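# Zip the bag shut and leave it on the table

## Task

Pull the bag's slider along its zipper until the bag is completely closed, and finish with the bag resting on the table with no part of it sticking out past the table edge by more than roughly one finger's width.

## Robot and tools

Robot: two arms, left_arm and right_arm, each ending in a five-finger hand (left_arm has a left hand, right_arm a right hand). Base positions in the scene frame: left_arm (-0.044, +0.312, 0) m, right_arm (+0.007, -0.285, 0) m, each turned only slightly about z. Cameras: cam_high (896x504, fixed behind the arms, looking over the table), cam_left_wrist and cam_right_wrist (672x504 fisheye, riding on each wrist).

Scene frame: origin at table-top height, halfway between the two nominal bases; +x points out across the table, +y toward the left_arm side, +z up. Camera image left/right does not match arm names. Reported positions are metres, orientations are wxyz quaternions, all in this frame, and may be off by a few cm.

Hand point: a point fixed to the palm, about 0.15 m out from the wrist flange. Its +z runs along the straight fingers, +y points out of the palm, +x runs across the palm away from the thumb on the right hand (toward the thumb on the left hand). Straight fingers extend 0.06-0.07 m past it along +z and sit 0.06 m behind it along -y. A bracket on the little-finger side of the wrist can strike things.

The 28-number row (every number in [-1, 1], always all 28 even if one arm is idle): left dx, dy, dz, rx, ry, rz; left little, ring, middle, index, thumb_bend, thumb_turn; left force_limit, speed; then the same 14 for the right arm. dx..rz are an offset, not a pose: measured along scene axes from that arm's Hand target as it stood when the action or move began; 1.0 = 0.6 m or 180 degrees; rx, ry, rz form one rotation vector, applied about the Hand target's position. Every row in one action counts from that same start, so sending the same offset again moves further. All six pose numbers at 0 re-requests the current Hand target. Finger numbers are absolute targets: +1 open/straight, -1 curled; thumb_turn +1 beside the palm, -1 opposite the fingers. force_limit maps -1..+1 to roughly 0..10 N at the fingertip (0..15 N for the two thumb motors). speed rises linearly from nearly zero at -1 to full at +0.48 and stays full above; use about -0.94 or lower for a gentle close. To keep a hand unchanged, repeat its last sent eight numbers (if none sent yet, its hand_measured six plus hand_force_limit and hand_speed). With the thumb turned in front, the hand grips things about 0.035-0.065 m thick, handles down to about 0.025 m.

Tools:
- execute_actions(actions, cameras): actions is a list of actions; each action is a list of up to 15 rows, one per 1/30 s step, a short list holding its last row to the end of the 15 steps. Images only if actions is empty or cameras requests them ("all", names, or []).
- move(target, speed, blend, blocking, cameras): straight-line paths for both hand points. target is one 28-number row or a list of up to 15 such rows, every row counted from the same starting Hand targets (not from the previous row). speed in m/s, 0.002 to 4.3, default 0.25 (turns up to twice that in rad/s); one value or one per target. blend in m rounds corners between list targets; 0 stops at each. Total time is capped at 10 s. blocking=false returns after about 0.5 s while the move continues. Paths do not avoid obstacles or the other arm.
- wait(seconds 0 to 10, cameras): lets time pass while arms hold.
- stop(cameras): brakes a running move.
- zoom_image(camera, region [x0,y0,x1,y1] in pixels, at most 504 by 504): closer look at the latest image of cam_high, cam_left_wrist or cam_right_wrist.
- show_instructions(): shows reference pages.
- finished_scene(scene=1): ends the scene for good.

Results: per arm end_effector_position, end_effector_quat_wxyz, Hand target (the commanded pose after a 40-degree orientation clip; next offsets count from it), joint positions, velocities, torques, motor temperatures. Per hand: hand_measured, hand_stopped_by (moving, target, force, stalled, fault), hand_load_n (positive when pushed open; a drop toward 0 means the grip was lost), hand_force_limit, hand_speed. A move adds a "move:" line: done, off_target, moving, held or fault, plus limits such as paced (pose clipped) or held (steps withheld). Resting 1-3 cm (up to 5 cm) short of, usually below, the command is normal sag, not contact; send the remaining gap as a new offset.

Cautions: keep the bag on the table; anything falling off or left off it fails the task. Do not release moving objects, slam, or shove hard; hitting fixed or heavy items hard fails the scene. Never let the hands press or collide with each other, and never close one hand on the other's fingers. Keep finger loads moderate. Steer paths around each arm's own base. Holding loads or pushing toward unreachable poses heats motors: MOTOR HOT shows at 85 °C, and at 100 °C the arm goes limp for 30-60 s. Slow moves touch more softly. Small disturbances may nudge loose objects. Time spent thinking keeps the scene running.

Each tool is called as name(argument=value, ...) on one line, values as JSON.

Reference images:

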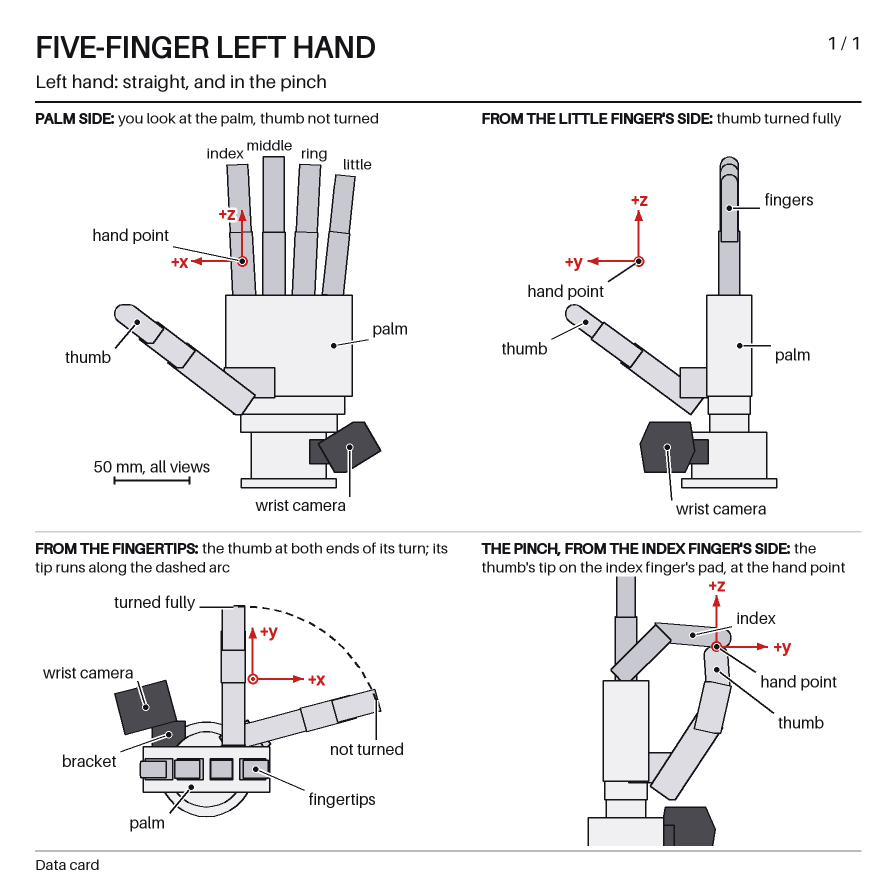

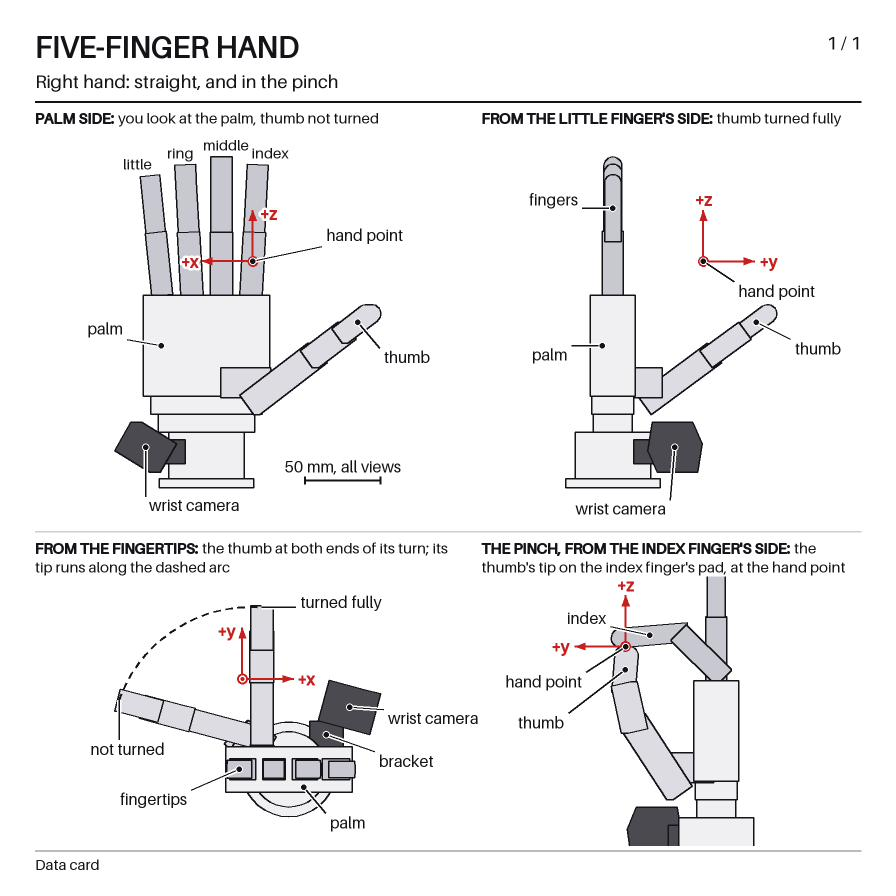

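## Session

execute_actions(actions=[])

Scene clock: 0.00 s.
left_arm: end_effector_position=(+0.2020, +0.3426, +0.2162) hand_measured=(+1.000, +1.000, +1.000, +1.000, +1.000, +1.000) hand_load_n=(+0.0, +0.0, +0.0, +0.0, +0.0, +0.0) hand_stopped_by=(target, target, target, target, target, target) hand_force_limit=0.00 hand_speed=-0.80 end_effector_quat_wxyz=(-0.005, +0.036, +0.999, +0.002) | right_arm: end_effector_position=(+0.6185, -0.7378, +0.3141) hand_measured=(+1.000, +1.000, +1.000, +1.000, +1.000, +1.000) hand_load_n=(+0.0, +0.0, +0.0, +0.0, +0.0, +0.0) hand_stopped_by=(target, target, target, target, target, target) hand_force_limit=0.00 hand_speed=-0.80 end_effector_quat_wxyz=(-0.019, +0.140, +0.878, -0.457)
Joint positions: left_arm=[-0.149 1.059 1.032 -1.555 -0.003 1.524] | right_arm=[-0.474 2.196 2.581 -1.571 0.891 1.207]
Joint velocities: within noise
Joint torques (N m): no reading
Motor temperatures (°C): left_arm=[30 34 26 25 26 26] | right_arm=[27 31 29 24 25 25]
Heat: left arm: hottest shoulder 34 °C; right arm: hottest shoulder 31 °C.
Hand target: left_arm +0.2101, +0.3417, +0.2273; +0.012, +0.036, +0.999, +0.001 | right_arm +0.6200, -0.7386, +0.3287; -0.006, +0.146, +0.875, -0.461

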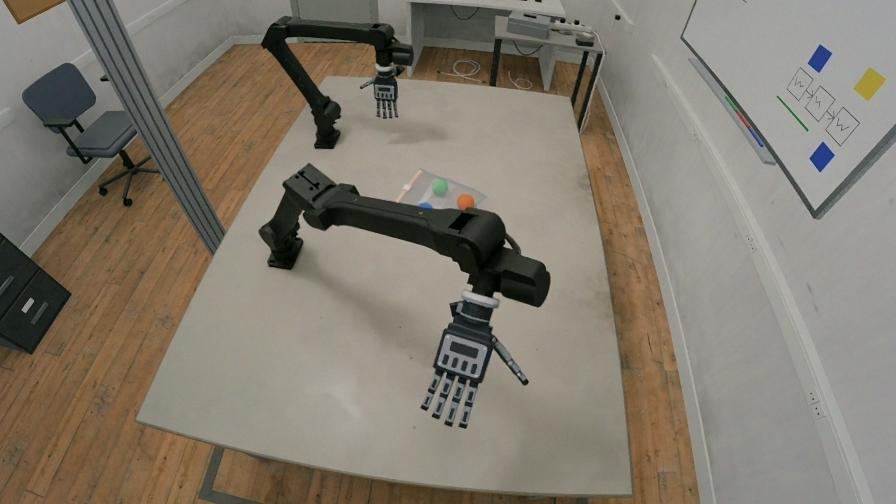

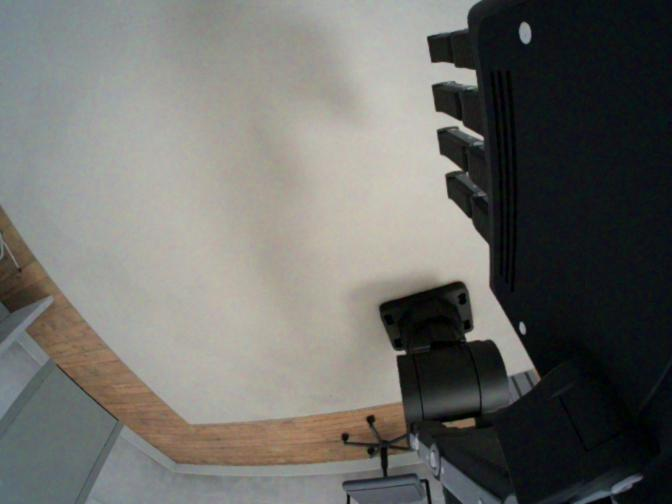

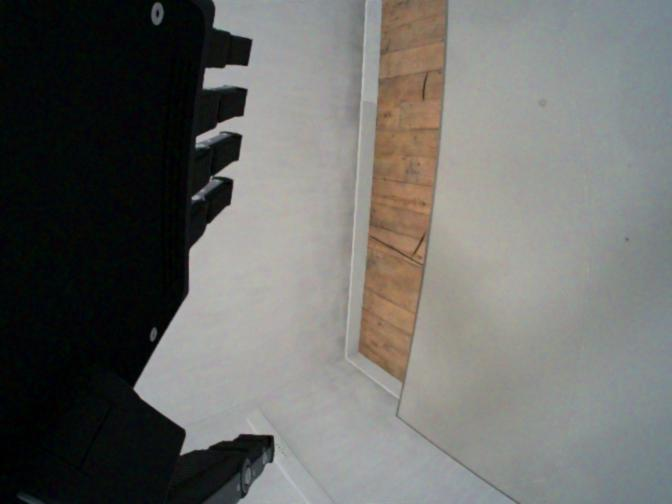

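zoom_image(camera="cam_high", region=[380, 150, 510, 220])

Scaled by 3.877 from the camera's 896x504 image, which has a finer 1280x720 frame.

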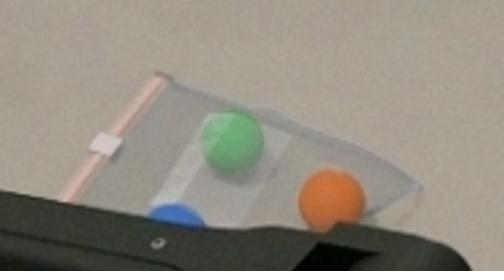

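move(target=[0,0,0,0,0,0, 1,1,1,1,1,1,0,-0.8, -0.55,0.3,0.05,0,0,0, 1,1,1,1,1,1,0,-0.8], speed=0.3, cameras=["all"])

Scene clock: 23.00 s.
left_arm: end_effector_position=(+0.2020, +0.3426, +0.2162) hand_measured=(+1.000, +1.000, +1.000, +1.000, +1.000, +1.000) hand_load_n=(+0.0, +0.0, +0.0, +0.0, +0.0, +0.0) hand_stopped_by=(target, target, target, target, target, target) hand_force_limit=0.00 hand_speed=-0.80 end_effector_quat_wxyz=(-0.005, +0.036, +0.999, +0.002) | right_arm: end_effector_position=(+0.2899, -0.5615, +0.3660) hand_measured=(+1.000, +1.000, +1.000, +1.000, +1.000, +1.000) hand_load_n=(+0.0, +0.0, -0.5, +0.0, +0.0, +0.0) hand_stopped_by=(target, target, target, target, target, target) hand_force_limit=0.00 hand_speed=-0.80 end_effector_quat_wxyz=(+0.006, +0.158, +0.871, -0.464)
Joint positions: left_arm=[-0.149 1.059 1.032 -1.555 -0.003 1.524] | right_arm=[-0.474 1.062 1.308 -1.381 0.893 1.225]
Joint torques (N m): left_arm=[2.32 -5.48 10.52 0.23 -0.04 -0.07] | right_arm=[0.38 -4.07 9.1 0.38 0.72 0.04]
Motor temperatures (°C): left_arm=[30 34 31 25 26 26] | right_arm=[27 37 35 24 26 25]
Heat: left arm: hottest shoulder 34 °C; right arm: hottest shoulder 37 °C.
Hand target: left_arm +0.2101, +0.3417, +0.2273; +0.012, +0.036, +0.999, +0.001 | right_arm +0.2900, -0.5586, +0.3586; -0.005, +0.146, +0.875, -0.461
Off the commanded pose: left_arm 0.014 m, 2 deg | right_arm 0.008 m, 2 deg.
move: off_target (left_arm)
camera_calibration:
cam_right_wrist: T_world_to_cam=[[0.0406406, 0.607024, -0.793643, 0.617088], [0.939024, 0.248227, 0.237943, -0.213811], [0.341441, -0.75492, -0.559922, -0.202173], [0, 0, 0, 1]] pos_world=[0.244725, -0.474138, 0.427422]

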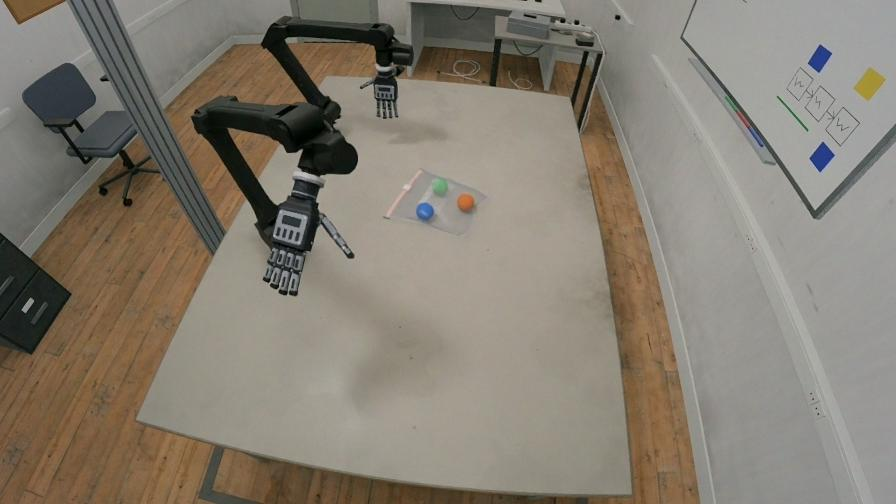

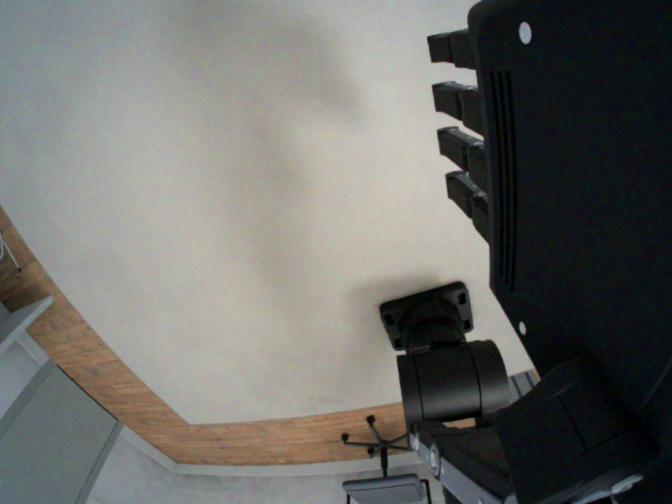

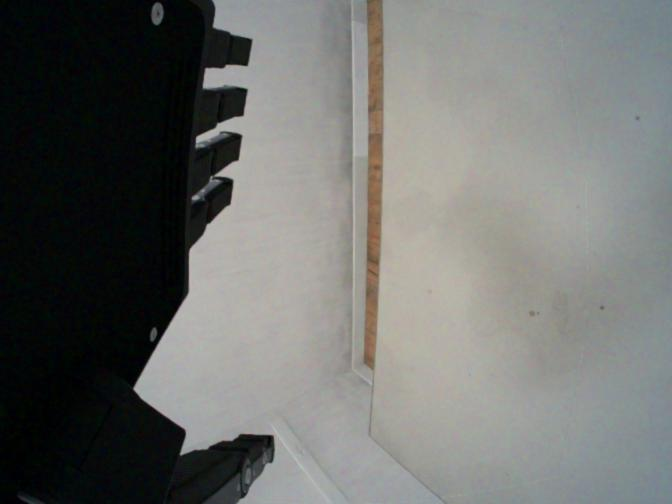

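zoom_image(camera="cam_high", region=[375, 160, 495, 240])

zoom_image(camera="cam_high", region=[380, 165, 430, 225])

Scaled by 4.200 from the camera's 896x504 image, which has a finer 1280x720 frame.

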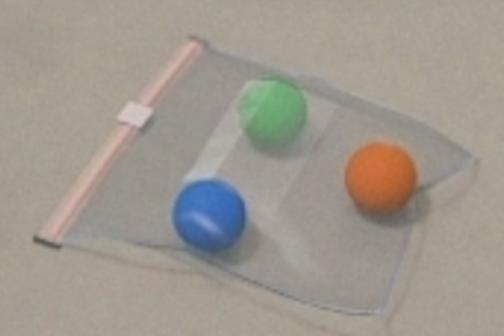

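Scaled by 8.400 from the camera's 896x504 image, which has a finer 1280x720 frame.

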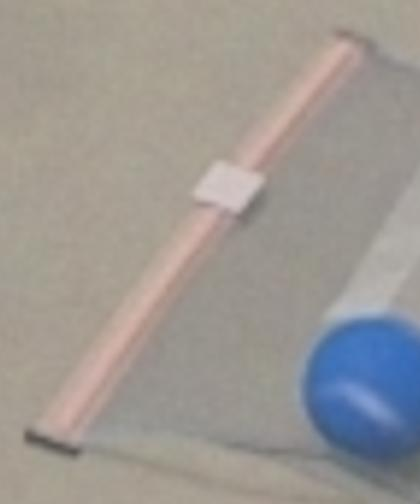

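move(target=[0.4,-0.53,0.055,0,0,0, 1,1,1,1,1,1,0,-0.8, 0,0,0,0,0,0, 1,1,1,1,1,1,0,-0.8], speed=0.3, cameras=["all"])

Scene clock: 59.77 s.
left_arm: end_effector_position=(+0.4429, +0.0300, +0.2340) hand_measured=(+1.000, +1.000, +1.000, +1.000, +1.000, +1.000) hand_load_n=(+0.0, +0.0, +0.0, +0.0, +0.0, +0.0) hand_stopped_by=(target, target, target, target, target, target) hand_force_limit=0.00 hand_speed=-0.80 end_effector_quat_wxyz=(+0.008, +0.043, +0.999, +0.004) | right_arm: end_effector_position=(+0.2899, -0.5615, +0.3660) hand_measured=(+1.000, +1.000, +1.000, +1.000, +1.000, +1.000) hand_load_n=(+0.0, +0.0, +0.0, +0.0, +0.0, +0.0) hand_stopped_by=(target, target, target, target, target, target) hand_force_limit=0.00 hand_speed=-0.80 end_effector_quat_wxyz=(+0.006, +0.158, +0.871, -0.464)
Joint positions: left_arm=[-0.628 1.987 2.125 -1.699 -0.016 1.061] | right_arm=[-0.474 1.062 1.308 -1.381 0.893 1.225]
Joint torques (N m): left_arm=[2.37 -17.79 12.72 -0.05 -0.12 -0.2] | right_arm=[0.44 -4.19 9.09 0.27 0.74 0.03]
Motor temperatures (°C): left_arm=[30 34 37 25 26 26] | right_arm=[27 33 38 24 26 25]
Heat: left arm: hottest elbow 37 °C; right arm: hottest elbow 38 °C.
Hand target: left_arm +0.4499, +0.0236, +0.2603; +0.012, +0.036, +0.999, +0.001 | right_arm +0.2900, -0.5586, +0.3586; -0.005, +0.146, +0.875, -0.461
Off the commanded pose: left_arm 0.028 m, 1 deg | right_arm 0.008 m, 2 deg.
joint sent to its limit (left arm) — joint 4 (wrist pitch), lower limit. The joint targets are off in orientation, not in position.
move: off_target (left_arm)
camera_calibration:
cam_left_wrist: T_world_to_cam=[[-0.340942, -0.938665, -0.0516479, 0.195108], [-0.818199, 0.269235, 0.507999, 0.236233], [-0.462935, 0.215456, -0.859808, 0.51426], [0, 0, 0, 1]] pos_world=[0.497875, 0.00873874, 0.332236]
cam_right_wrist: T_world_to_cam=[[0.0406406, 0.607024, -0.793643, 0.617088], [0.939024, 0.248227, 0.237943, -0.213811], [0.341441, -0.75492, -0.559922, -0.202173], [0, 0, 0, 1]] pos_world=[0.244725, -0.474138, 0.427422]

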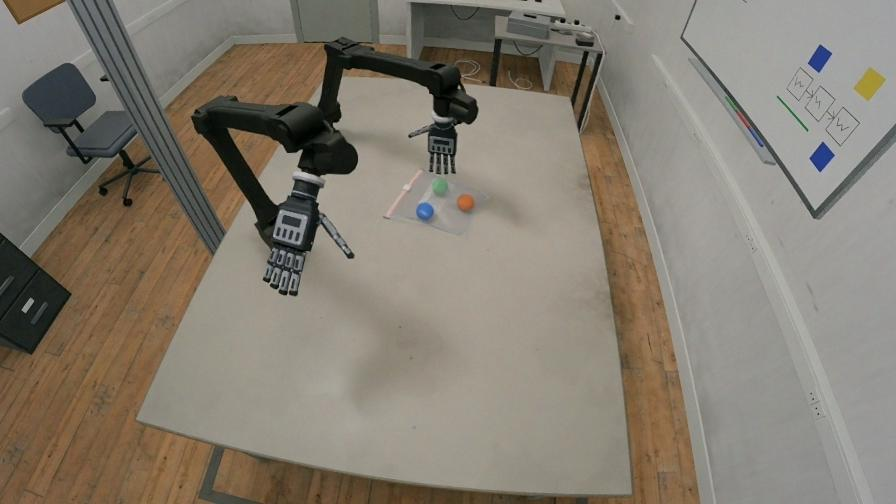

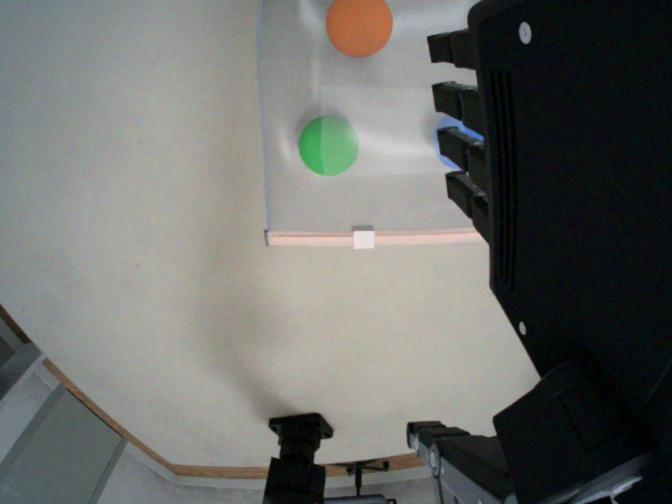

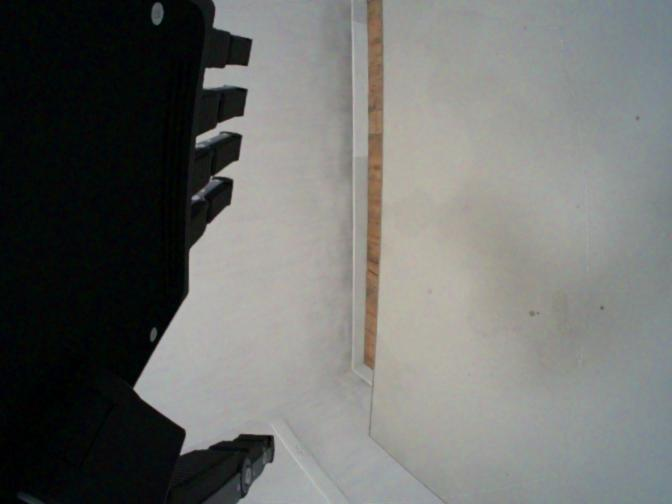

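zoom_image(camera="cam_left_wrist", region=[250, 190, 480, 280])

zoom_image(camera="cam_left_wrist", region=[330, 215, 400, 260])

Scaled by 2.191 from the camera's 672x504 image, which has a finer 960x720 frame.

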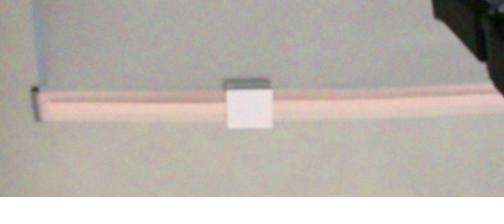

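Scaled by 7.200 from the camera's 672x504 image, which has a finer 960x720 frame.

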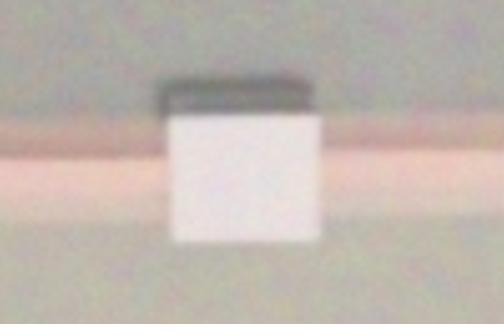

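move(target=[-0.09,0.04,-0.17,0,0,0, 1,1,1,1,1,1,0,-0.8, 0,0,0,0,0,0, 1,1,1,1,1,1,0,-0.8], speed=0.2, cameras=["cam_left_wrist"])

zoom_image(camera="cam_left_wrist", region=[240, 170, 480, 290])

Scene clock: 74.73 s.
left_arm: end_effector_position=(+0.3950, +0.0559, +0.1435) hand_measured=(+1.000, +1.000, +1.000, +1.000, +1.000, +1.000) hand_load_n=(+0.0, +0.0, +0.0, +0.0, -0.5, +0.0) hand_stopped_by=(target, target, target, target, target, target) hand_force_limit=0.00 hand_speed=-0.80 end_effector_quat_wxyz=(-0.006, +0.037, +0.999, +0.013) | right_arm: end_effector_position=(+0.2899, -0.5615, +0.3660) hand_measured=(+1.000, +1.000, +1.000, +1.000, +1.000, +1.000) hand_load_n=(+0.0, +0.0, +0.0, +0.0, +0.0, +0.0) hand_stopped_by=(target, target, target, target, target, target) hand_force_limit=0.00 hand_speed=-0.80 end_effector_quat_wxyz=(+0.006, +0.158, +0.871, -0.464)
Joint positions: left_arm=[-0.636 1.859 1.688 -1.426 -0.015 1.04] | right_arm=[-0.474 1.062 1.308 -1.381 0.893 1.225]
Joint torques (N m): left_arm=[1.55 -17.32 9.06 0.55 -0.01 -0.18] | right_arm=[0.62 -3.9 9.14 0.28 0.75 0.04]
Motor temperatures (°C): left_arm=[30 38 42 25 26 26] | right_arm=[27 33 39 24 27 25]
Heat: left arm: hottest elbow 42 °C; right arm: hottest elbow 39 °C.
Hand target: left_arm +0.3960, +0.0475, +0.1582; +0.012, +0.036, +0.999, +0.001 | right_arm +0.2900, -0.5586, +0.3586; -0.005, +0.146, +0.875, -0.461
Off the commanded pose: left_arm 0.017 m, 3 deg | right_arm 0.008 m, 2 deg.
move: off_target (left_arm)
camera_calibration:
cam_left_wrist: T_world_to_cam=[[-0.33037, -0.941959, -0.0597397, 0.195724], [-0.806583, 0.248886, 0.536172, 0.22855], [-0.490184, 0.22532, -0.841992, 0.41642], [0, 0, 0, 1]] pos_world=[0.453128, 0.0336529, 0.239772]
Images, in order (width x height): cam_left_wrist 672x504.

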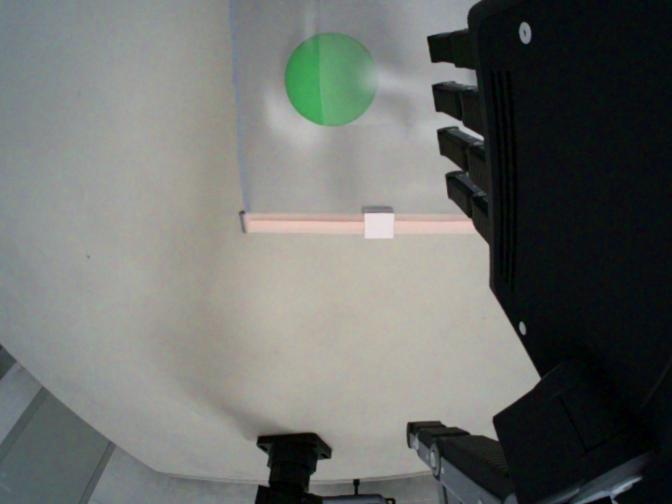

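Scaled by 2.100 from the camera's 672x504 image, which has a finer 960x720 frame.

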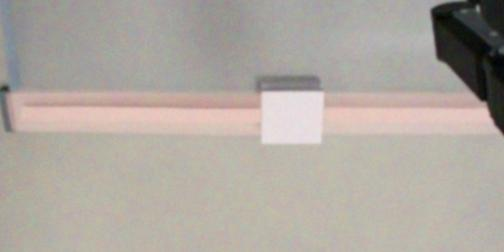

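zoom_image(camera="cam_left_wrist", region=[235, 195, 355, 245])

zoom_image(camera="cam_left_wrist", region=[355, 195, 475, 245])

Scaled by 4.200 from the camera's 672x504 image, which has a finer 960x720 frame.

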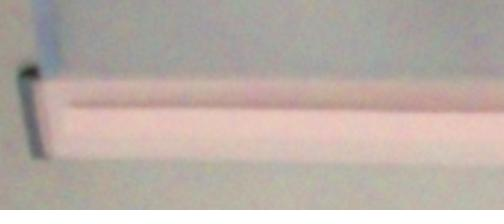

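Scaled by 4.200 from the camera's 672x504 image, which has a finer 960x720 frame.

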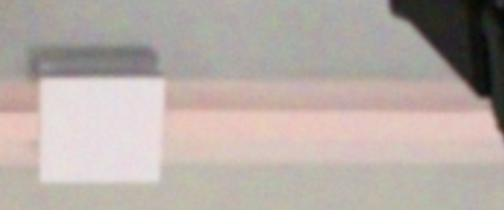

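move(target=[[-0.327,-0.03,0.137,0,-0.444,0, 1,1,1,1,1,1,0,-0.8, 0,0,0,0,0,0, 1,1,1,1,1,1,0,-0.8],[-0.327,-0.046,-0.02,0,-0.444,0, 1,1,1,1,1,1,0,-0.8, 0,0,0,0,0,0, 1,1,1,1,1,1,0,-0.8]], speed=0.3, blend=0.04, cameras=["cam_high","cam_left_wrist"])

Scene clock: 136.97 s.
left_arm: end_effector_position=(+0.2018, +0.0258, +0.1378) hand_measured=(+1.000, +1.000, +1.000, +1.000, +1.000, +1.000) hand_load_n=(+0.0, +0.0, +0.0, +0.0, +0.0, +0.0) hand_stopped_by=(target, target, target, target, target, target) hand_force_limit=0.00 hand_speed=-0.80 end_effector_quat_wxyz=(+0.647, +0.031, +0.761, +0.036) | right_arm: end_effector_position=(+0.2899, -0.5615, +0.3660) hand_measured=(+1.000, +1.000, +1.000, +1.000, +1.000, +1.000) hand_load_n=(+0.0, +0.0, +0.0, +0.0, +0.0, +0.0) hand_stopped_by=(target, target, target, target, target, target) hand_force_limit=0.00 hand_speed=-0.80 end_effector_quat_wxyz=(+0.006, +0.158, +0.871, -0.464)
Joint positions: left_arm=[-1.434 1.425 0.649 -0.04 -1.35 0.863] | right_arm=[-0.474 1.062 1.308 -1.381 0.893 1.225]
Joint torques (N m): left_arm=[1.2 -9.11 7.41 1.43 -0.67 0.05] | right_arm=[0.38 -3.84 9.05 0.35 0.74 0.06]
Heat: left arm: hottest elbow 40 °C; right arm: hottest elbow 40 °C.
Hand target: left_arm +0.1998, +0.0199, +0.1462; +0.651, +0.027, +0.758, +0.024 | right_arm +0.2900, -0.5586, +0.3586; -0.005, +0.146, +0.875, -0.461
Off the commanded pose: left_arm 0.010 m, 2 deg | right_arm 0.008 m, 2 deg.
move: done
camera_calibration:
cam_left_wrist: T_world_to_cam=[[-0.00362522, -0.935768, -0.352597, 0.0775077], [-0.646008, 0.27134, -0.713476, 0.222563], [0.763322, 0.225194, -0.605498, 0.0380862], [0, 0, 0, 1]] pos_world=[0.114987, 0.00356219, 0.209184]
Images, in order (width x height): cam_high 896x504, cam_left_wrist 672x504.

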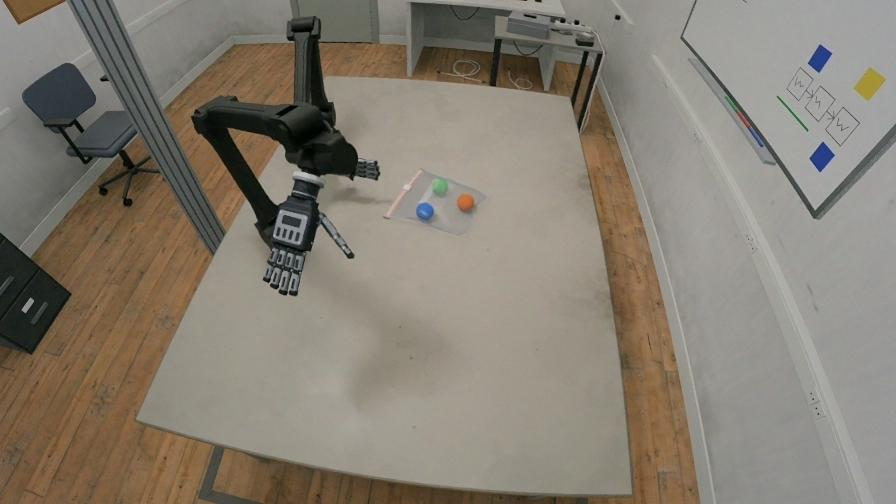

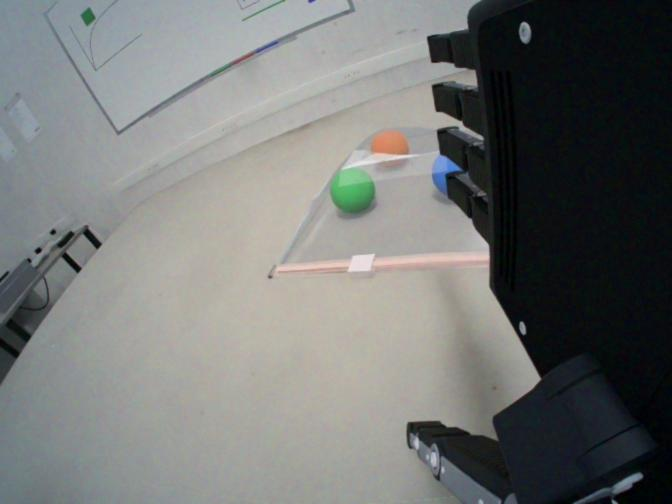

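zoom_image(camera="cam_left_wrist", region=[260, 230, 380, 290])

zoom_image(camera="cam_left_wrist", region=[340, 230, 490, 290])

Scaled by 4.200 from the camera's 672x504 image, which has a finer 960x720 frame.

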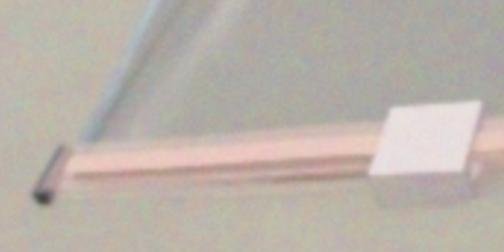

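Scaled by 3.360 from the camera's 672x504 image, which has a finer 960x720 frame.

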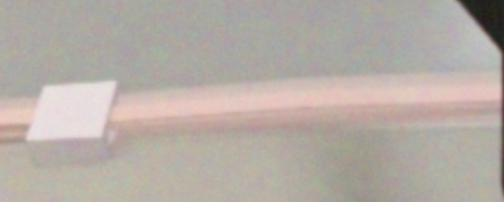

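move(target=[0.09,-0.2,-0.06,0,0,0, 1,1,1,1,1,1,0,-0.8, 0,0,0,0,0,0, 1,1,1,1,1,1,0,-0.8], speed=0.2, cameras=["cam_left_wrist"])

zoom_image(camera="cam_left_wrist", region=[150, 200, 490, 300])

Scene clock: 149.20 s.
left_arm: end_effector_position=(+0.2461, -0.0882, +0.0978) hand_measured=(+1.000, +1.000, +1.000, +1.000, +1.000, +1.000) hand_load_n=(+0.0, +0.0, +0.0, +0.0, +0.0, +0.0) hand_stopped_by=(target, target, target, target, target, target) hand_force_limit=0.00 hand_speed=-0.80 end_effector_quat_wxyz=(+0.646, +0.042, +0.762, +0.036) | right_arm: end_effector_position=(+0.2899, -0.5615, +0.3660) hand_measured=(+1.000, +1.000, +1.000, +1.000, +1.000, +1.000) hand_load_n=(+0.0, +0.0, +0.0, +0.0, +0.0, -0.5) hand_stopped_by=(target, target, target, target, target, target) hand_force_limit=0.00 hand_speed=-0.80 end_effector_quat_wxyz=(+0.006, +0.158, +0.871, -0.464)
Joint positions: left_arm=[-1.384 1.778 0.92 0.205 -1.298 1.047] | right_arm=[-0.474 1.062 1.308 -1.381 0.893 1.225]
Joint torques (N m): left_arm=[3.08 -12.34 9.21 1.58 -0.51 0.09] | right_arm=[0.44 -4.19 9.05 0.32 0.72 0.04]
Heat: left arm: hottest elbow 40 °C; right arm: hottest elbow 40 °C.
Hand target: left_arm +0.2537, -0.1000, +0.1102; +0.651, +0.027, +0.758, +0.024 | right_arm +0.2900, -0.5586, +0.3586; -0.005, +0.146, +0.875, -0.461
Off the commanded pose: left_arm 0.019 m, 2 deg | right_arm 0.008 m, 2 deg.
move: off_target (left_arm)
camera_calibration:
cam_left_wrist: T_world_to_cam=[[-0.0219607, -0.930604, -0.365369, -0.0369704], [-0.643941, 0.292721, -0.706863, 0.25427], [0.76476, 0.219753, -0.605682, 0.00503182], [0, 0, 0, 1]] pos_world=[0.159075, -0.109941, 0.169274]
Images, in order (width x height): cam_left_wrist 672x504.

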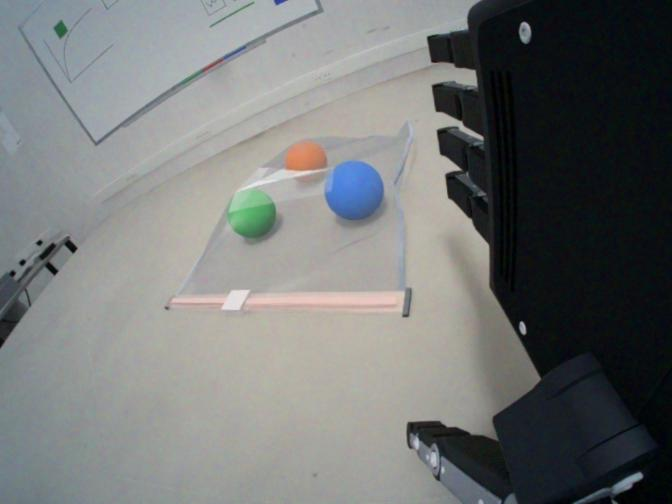

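Scaled by 1.482 from the camera's 672x504 image, which has a finer 960x720 frame.

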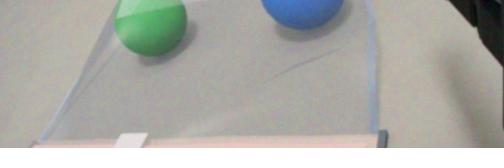

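zoom_image(camera="cam_left_wrist", region=[155, 270, 265, 330])

zoom_image(camera="cam_left_wrist", region=[215, 270, 325, 330])

zoom_image(camera="cam_left_wrist", region=[310, 270, 420, 330])

Scaled by 4.582 from the camera's 672x504 image, which has a finer 960x720 frame.

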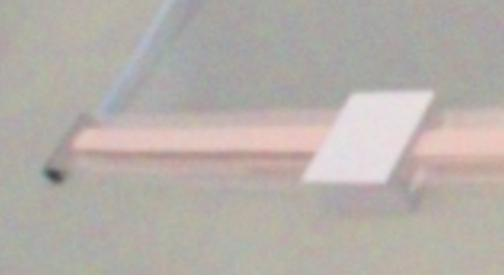

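Scaled by 4.582 from the camera's 672x504 image, which has a finer 960x720 frame.

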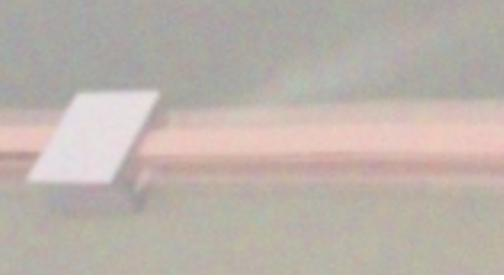

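Scaled by 4.582 from the camera's 672x504 image, which has a finer 960x720 frame.

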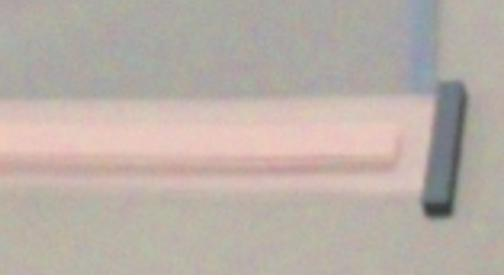

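move(target=[0.05,0.185,-0.09,0,0,0, -1,-1,-1,-1,1,-1,0,0, 0,0,0,0,0,0, 1,1,1,1,1,1,0,-0.8], speed=0.2, cameras=["cam_left_wrist"])

Scene clock: 183.30 s.
left_arm: end_effector_position=(+0.2813, +0.0125, +0.0526) hand_measured=(-1.000, -1.000, -1.000, -1.000, +1.000, -1.000) hand_load_n=(+0.0, +0.0, +0.0, +0.0, +0.0, +0.5) hand_stopped_by=(target, target, target, target, target, target) hand_force_limit=0.00 hand_speed=0.00 end_effector_quat_wxyz=(+0.648, +0.029, +0.761, +0.027) | right_arm: end_effector_position=(+0.2899, -0.5615, +0.3660) hand_measured=(+1.000, +1.000, +1.000, +1.000, +1.000, +1.000) hand_load_n=(+0.0, -0.5, +0.0, +0.0, +0.0, +0.0) hand_stopped_by=(target, target, target, target, target, target) hand_force_limit=0.00 hand_speed=-0.80 end_effector_quat_wxyz=(+0.006, +0.158, +0.871, -0.464)
Joint positions: left_arm=[-1.237 1.771 0.624 0.721 -1.176 1.254] | right_arm=[-0.474 1.062 1.308 -1.381 0.893 1.225]
Joint torques (N m): left_arm=[2.08 -10.7 4.79 1.7 -0.24 0.07] | right_arm=[0.15 -3.96 9.21 0.35 0.71 0.03]
Heat: left arm: hottest shoulder 39 °C; right arm: hottest elbow 41 °C.
Hand target: left_arm +0.2838, +0.0109, +0.0561; +0.651, +0.027, +0.758, +0.024 | right_arm +0.2900, -0.5586, +0.3586; -0.005, +0.146, +0.875, -0.461
Off the commanded pose: left_arm 0.005 m, 1 deg | right_arm 0.008 m, 2 deg.
move: done
camera_calibration:
cam_left_wrist: T_world_to_cam=[[-0.0133097, -0.941365, -0.337128, 0.0372208], [-0.642644, 0.266356, -0.718376, 0.216052], [0.766049, 0.207092, -0.608507, -0.0715947], [0, 0, 0, 1]] pos_world=[0.194185, -0.00768179, 0.124189]
Images, in order (width x height): cam_left_wrist 672x504.

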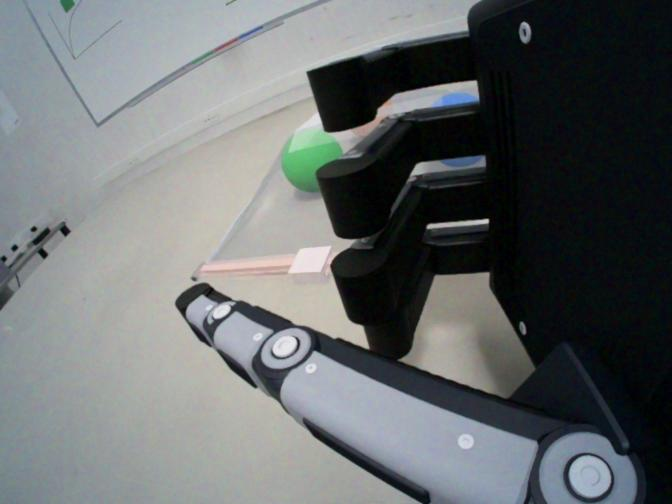

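zoom_image(camera="cam_left_wrist", region=[180, 225, 345, 300])

Scaled by 3.055 from the camera's 672x504 image, which has a finer 960x720 frame.

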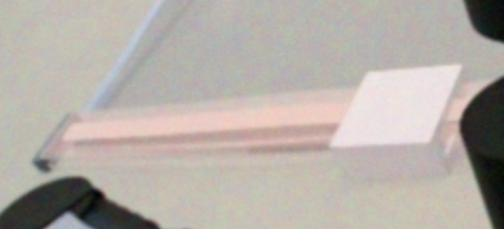

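zoom_image(camera="cam_left_wrist", region=[185, 245, 265, 285])

zoom_image(camera="cam_left_wrist", region=[260, 235, 340, 290])

Scaled by 6.300 from the camera's 672x504 image, which has a finer 960x720 frame.

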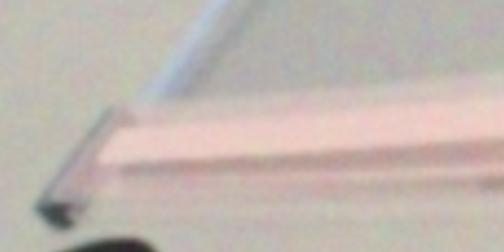

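Scaled by 6.300 from the camera's 672x504 image, which has a finer 960x720 frame.

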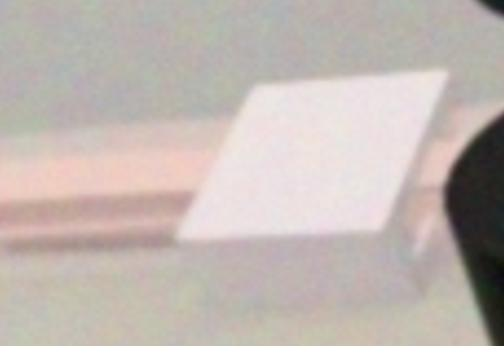

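move(target=[-0.05,-0.155,0.01,0,0,0, 1,1,1,1,1,-1,0,0, 0,0,0,0,0,0, 1,1,1,1,1,1,0,-0.8], speed=0.2, cameras=["cam_left_wrist"])

Scene clock: 200.13 s.
left_arm: end_effector_position=(+0.2509, -0.0688, +0.0558) hand_measured=(+1.000, +1.000, +1.000, +1.000, +1.000, -1.000) hand_load_n=(+0.0, +0.0, +0.0, +0.0, +0.0, +0.0) hand_stopped_by=(target, target, target, target, target, target) hand_force_limit=0.00 hand_speed=0.00 end_effector_quat_wxyz=(+0.648, +0.040, +0.760, +0.036) | right_arm: end_effector_position=(+0.2899, -0.5615, +0.3660) hand_measured=(+1.000, +1.000, +1.000, +1.000, +1.000, +1.000) hand_load_n=(-0.5, +0.0, +0.0, -0.5, +0.0, -0.5) hand_stopped_by=(target, target, target, target, target, target) hand_force_limit=0.00 hand_speed=-0.80 end_effector_quat_wxyz=(+0.006, +0.158, +0.871, -0.464)
Joint positions: left_arm=[-1.364 1.853 0.846 0.405 -1.288 1.096] | right_arm=[-0.474 1.062 1.308 -1.381 0.893 1.225]
Joint torques (N m): left_arm=[2.32 -12.1 8.2 0.77 -0.53 -0.18] | right_arm=[0.73 -4.42 9.13 0.32 0.72 0.07]
Motor temperatures (°C): left_arm=[30 39 37 25 26 26] | right_arm=[27 31 41 24 27 25]
Heat: left arm: hottest shoulder 39 °C; right arm: hottest elbow 41 °C.
Hand target: left_arm +0.2538, -0.0821, +0.0621; +0.651, +0.027, +0.758, +0.024 | right_arm +0.2900, -0.5586, +0.3586; -0.005, +0.146, +0.875, -0.461
Off the commanded pose: left_arm 0.015 m, 2 deg | right_arm 0.008 m, 2 deg.
move: off_target (left_arm)
camera_calibration:
cam_left_wrist: T_world_to_cam=[[-0.0165842, -0.931432, -0.363537, -0.0357142], [-0.640848, 0.288989, -0.711196, 0.221224], [0.767489, 0.221177, -0.601699, -0.0291956], [0, 0, 0, 1]] pos_world=[0.163586, -0.0907392, 0.126783]
Images, in order (width x height): cam_left_wrist 672x504.

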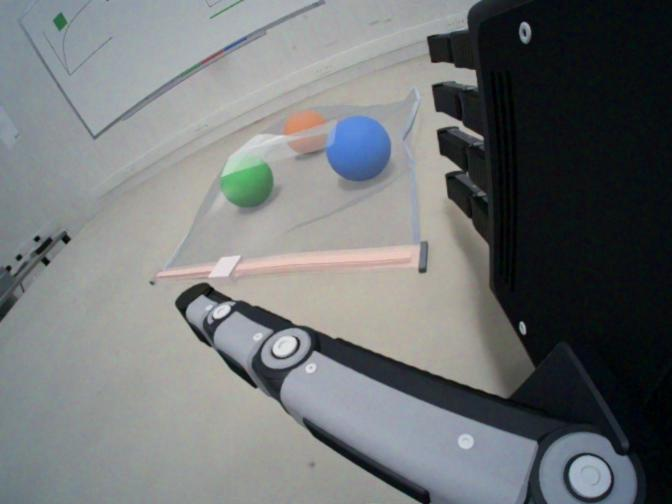

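zoom_image(camera="cam_left_wrist", region=[200, 240, 320, 290])

zoom_image(camera="cam_left_wrist", region=[320, 235, 440, 285])

Scaled by 4.200 from the camera's 672x504 image, which has a finer 960x720 frame.

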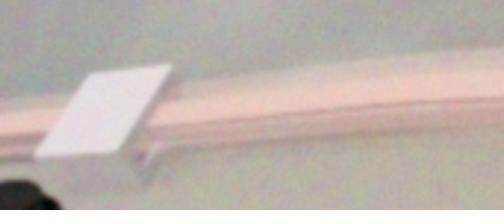

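Scaled by 4.200 from the camera's 672x504 image, which has a finer 960x720 frame.

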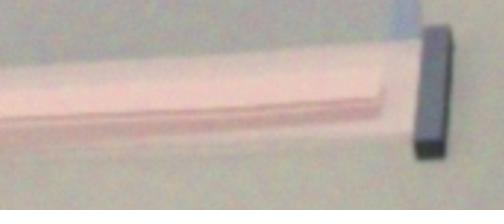

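move(target=[0.1,0.01,-0.02,0,0,0, 1,1,1,1,1,1,0,0, 0,0,0,0,0,0, 1,1,1,1,1,1,0,-0.8], speed=0.2, cameras=["cam_left_wrist"])

Scene clock: 231.33 s.
left_arm: end_effector_position=(+0.3114, -0.0529, +0.0719) hand_measured=(+1.000, +1.000, +1.000, +1.000, +1.000, +0.768) hand_load_n=(+0.0, +0.0, +0.0, +0.0, -1.5, -24.5) hand_stopped_by=(target, target, target, target, target, stalled) hand_force_limit=0.00 hand_speed=0.00 end_effector_quat_wxyz=(+0.653, +0.064, +0.750, +0.085) | right_arm: end_effector_position=(+0.2899, -0.5615, +0.3660) hand_measured=(+1.000, +1.000, +1.000, +1.000, +1.000, +1.000) hand_load_n=(+0.0, +0.0, +0.0, +0.0, +0.0, +0.0) hand_stopped_by=(target, target, target, target, target, target) hand_force_limit=0.00 hand_speed=-0.80 end_effector_quat_wxyz=(+0.006, +0.158, +0.871, -0.464)
Joint positions: left_arm=[-1.235 1.883 0.861 0.62 -1.222 1.406] | right_arm=[-0.474 1.062 1.308 -1.381 0.893 1.225]
Joint torques (N m): left_arm=[1.67 -9.52 7.75 2.03 1.12 -1.23] | right_arm=[0.21 -4.25 9.11 0.29 0.72 0.05]
Heat: left arm: hottest elbow 39 °C; right arm: hottest elbow 41 °C.
Hand target: left_arm +0.3138, -0.0760, +0.0501; +0.651, +0.027, +0.758, +0.024 | right_arm +0.2900, -0.5586, +0.3586; -0.005, +0.146, +0.875, -0.461
Off the commanded pose: left_arm 0.032 m, 8 deg | right_arm 0.008 m, 2 deg.
move: off_target (left_arm)
camera_calibration:
cam_left_wrist: T_world_to_cam=[[0.0155956, -0.88755, -0.460447, -0.0147299], [-0.633672, 0.347443, -0.691189, 0.266203], [0.773444, 0.302552, -0.556997, -0.0702198], [0, 0, 0, 1]] pos_world=[0.223226, -0.0843189, 0.138102]
Images, in order (width x height): cam_left_wrist 672x504.

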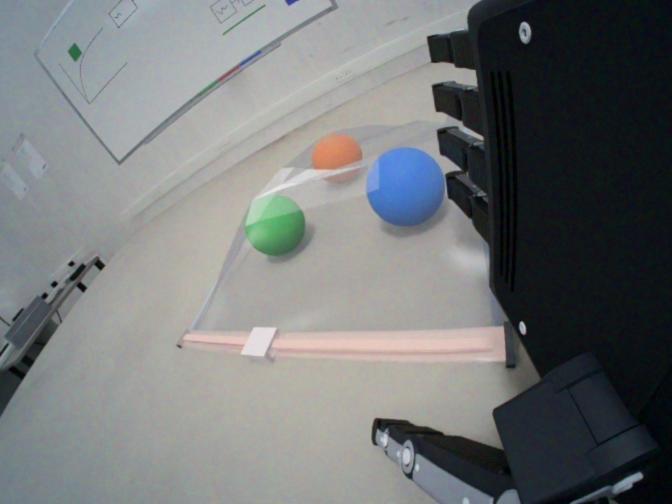

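move(target=[0,0,0.1,0,0,0, 1,1,1,1,1,0.76,0,0, 0,0,0,0,0,0, 1,1,1,1,1,1,0,-0.8], speed=0.2)

zoom_image(camera="cam_left_wrist", region=[170, 310, 350, 370])

zoom_image(camera="cam_left_wrist", region=[350, 310, 530, 370])

Scene clock: 237.20 s.
left_arm: end_effector_position=(+0.3104, -0.0585, +0.0939) hand_measured=(+1.000, +1.000, +1.000, +1.000, +1.000, +0.760) hand_load_n=(+0.0, +0.0, +0.0, +0.0, +0.0, +0.0) hand_stopped_by=(target, target, target, target, target, target) hand_force_limit=0.00 hand_speed=0.00 end_effector_quat_wxyz=(+0.644, +0.043, +0.762, +0.046) | right_arm: end_effector_position=(+0.2899, -0.5615, +0.3660) hand_measured=(+1.000, +1.000, +1.000, +1.000, +1.000, +1.000) hand_load_n=(+0.0, +0.0, -0.5, +0.0, +0.0, +0.0) hand_stopped_by=(target, target, target, target, target, target) hand_force_limit=0.00 hand_speed=-0.80 end_effector_quat_wxyz=(+0.006, +0.158, +0.871, -0.464)
Joint positions: left_arm=[-1.235 1.79 0.87 0.465 -1.182 1.274] | right_arm=[-0.474 1.062 1.308 -1.381 0.893 1.225]
Joint torques (N m): left_arm=[1.49 -13.51 9.35 0.94 -0.32 -0.18] | right_arm=[-0.26 -4.01 9.2 0.29 0.74 0.04]
Heat: left arm: hottest elbow 39 °C; right arm: hottest elbow 42 °C.
Hand target: left_arm +0.3138, -0.0761, +0.1103; +0.651, +0.027, +0.758, +0.024 | right_arm +0.2900, -0.5586, +0.3586; -0.005, +0.146, +0.875, -0.461
Off the commanded pose: left_arm 0.024 m, 3 deg | right_arm 0.008 m, 2 deg.
move: off_target (left_arm)

Scaled by 2.800 from the camera's 672x504 image, which has a finer 960x720 frame.
This view is cut from an older image: the scene may have changed since it was taken.

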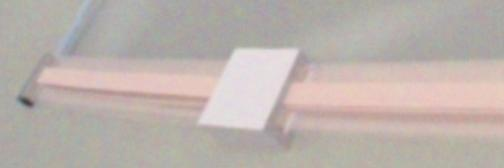

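Scaled by 2.800 from the camera's 672x504 image, which has a finer 960x720 frame.
This view is cut from an older image: the scene may have changed since it was taken.

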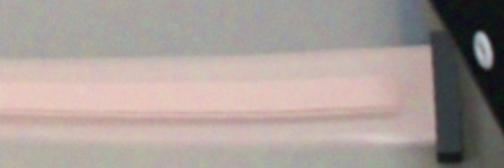

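move(target=[0.0103,0.27,0.09,0.0472,0.3032,-0.0907, 1,1,1,1,1,0.76,0,0, 0,0,0,0,0,0, 1,1,1,1,1,1,0,-0.8], speed=0.25, cameras=["cam_high","cam_left_wrist"])

Scene clock: 392.07 s.
left_arm: end_effector_position=(+0.3035, +0.0983, +0.1362) hand_measured=(+1.000, +1.000, +1.000, +1.000, +1.000, +0.760) hand_load_n=(+0.0, +0.0, +0.0, +0.0, +0.0, +0.0) hand_stopped_by=(target, target, target, target, target, target) hand_force_limit=0.00 hand_speed=0.00 end_effector_quat_wxyz=(+0.201, +0.184, +0.962, -0.011) | right_arm: end_effector_position=(+0.2899, -0.5615, +0.3660) hand_measured=(+1.000, +1.000, +1.000, +1.000, +1.000, +1.000) hand_load_n=(+0.0, +0.0, +0.0, +0.0, +0.0, +0.0) hand_stopped_by=(target, target, target, target, target, target) hand_force_limit=0.00 hand_speed=-0.80 end_effector_quat_wxyz=(+0.006, +0.158, +0.871, -0.464)
Joint positions: left_arm=[-0.787 1.322 0.999 -0.89 -0.194 1.229] | right_arm=[-0.474 1.062 1.308 -1.381 0.893 1.225]
Joint torques (N m): left_arm=[2.49 -9.41 13 0.58 -0.12 0.04] | right_arm=[0.03 -4.01 9.28 0.29 0.73 0.04]
Heat: left arm: hottest shoulder 42 °C; right arm: hottest elbow 43 °C.
Hand target: left_arm +0.3200, +0.0859, +0.1642; +0.226, +0.184, +0.956, -0.026 | right_arm +0.2900, -0.5586, +0.3586; -0.005, +0.146, +0.875, -0.461
Off the commanded pose: left_arm 0.035 m, 3 deg | right_arm 0.008 m, 2 deg.
move: off_target (left_arm)
camera_calibration:
cam_left_wrist: T_world_to_cam=[[-0.552493, -0.812176, -0.187408, 0.277099], [-0.832802, 0.528574, 0.16447, 0.179251], [-0.0345196, 0.246942, -0.968415, 0.232623], [0, 0, 0, 1]] pos_world=[0.310406, 0.0728613, 0.247725]
Images, in order (width x height): cam_high 896x504, cam_left_wrist 672x504.

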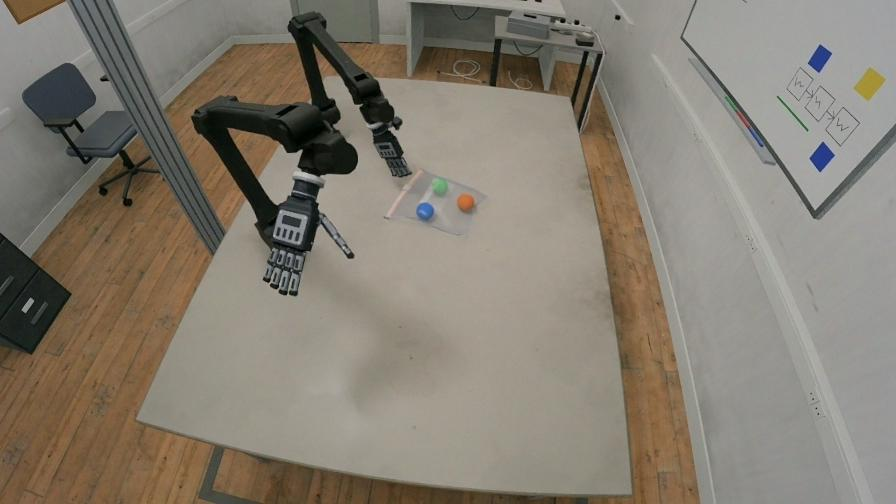

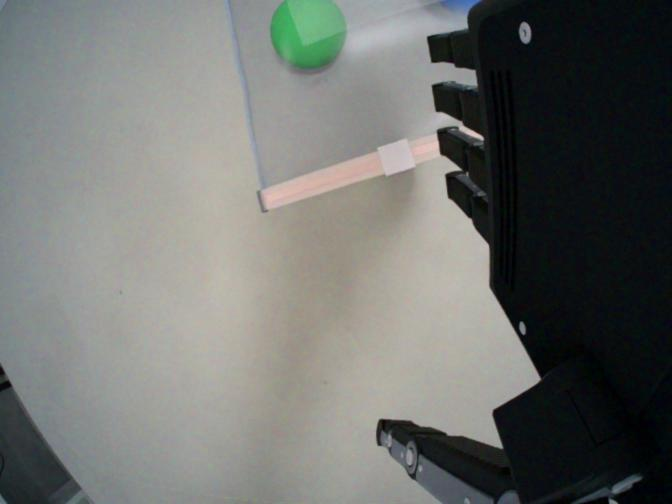

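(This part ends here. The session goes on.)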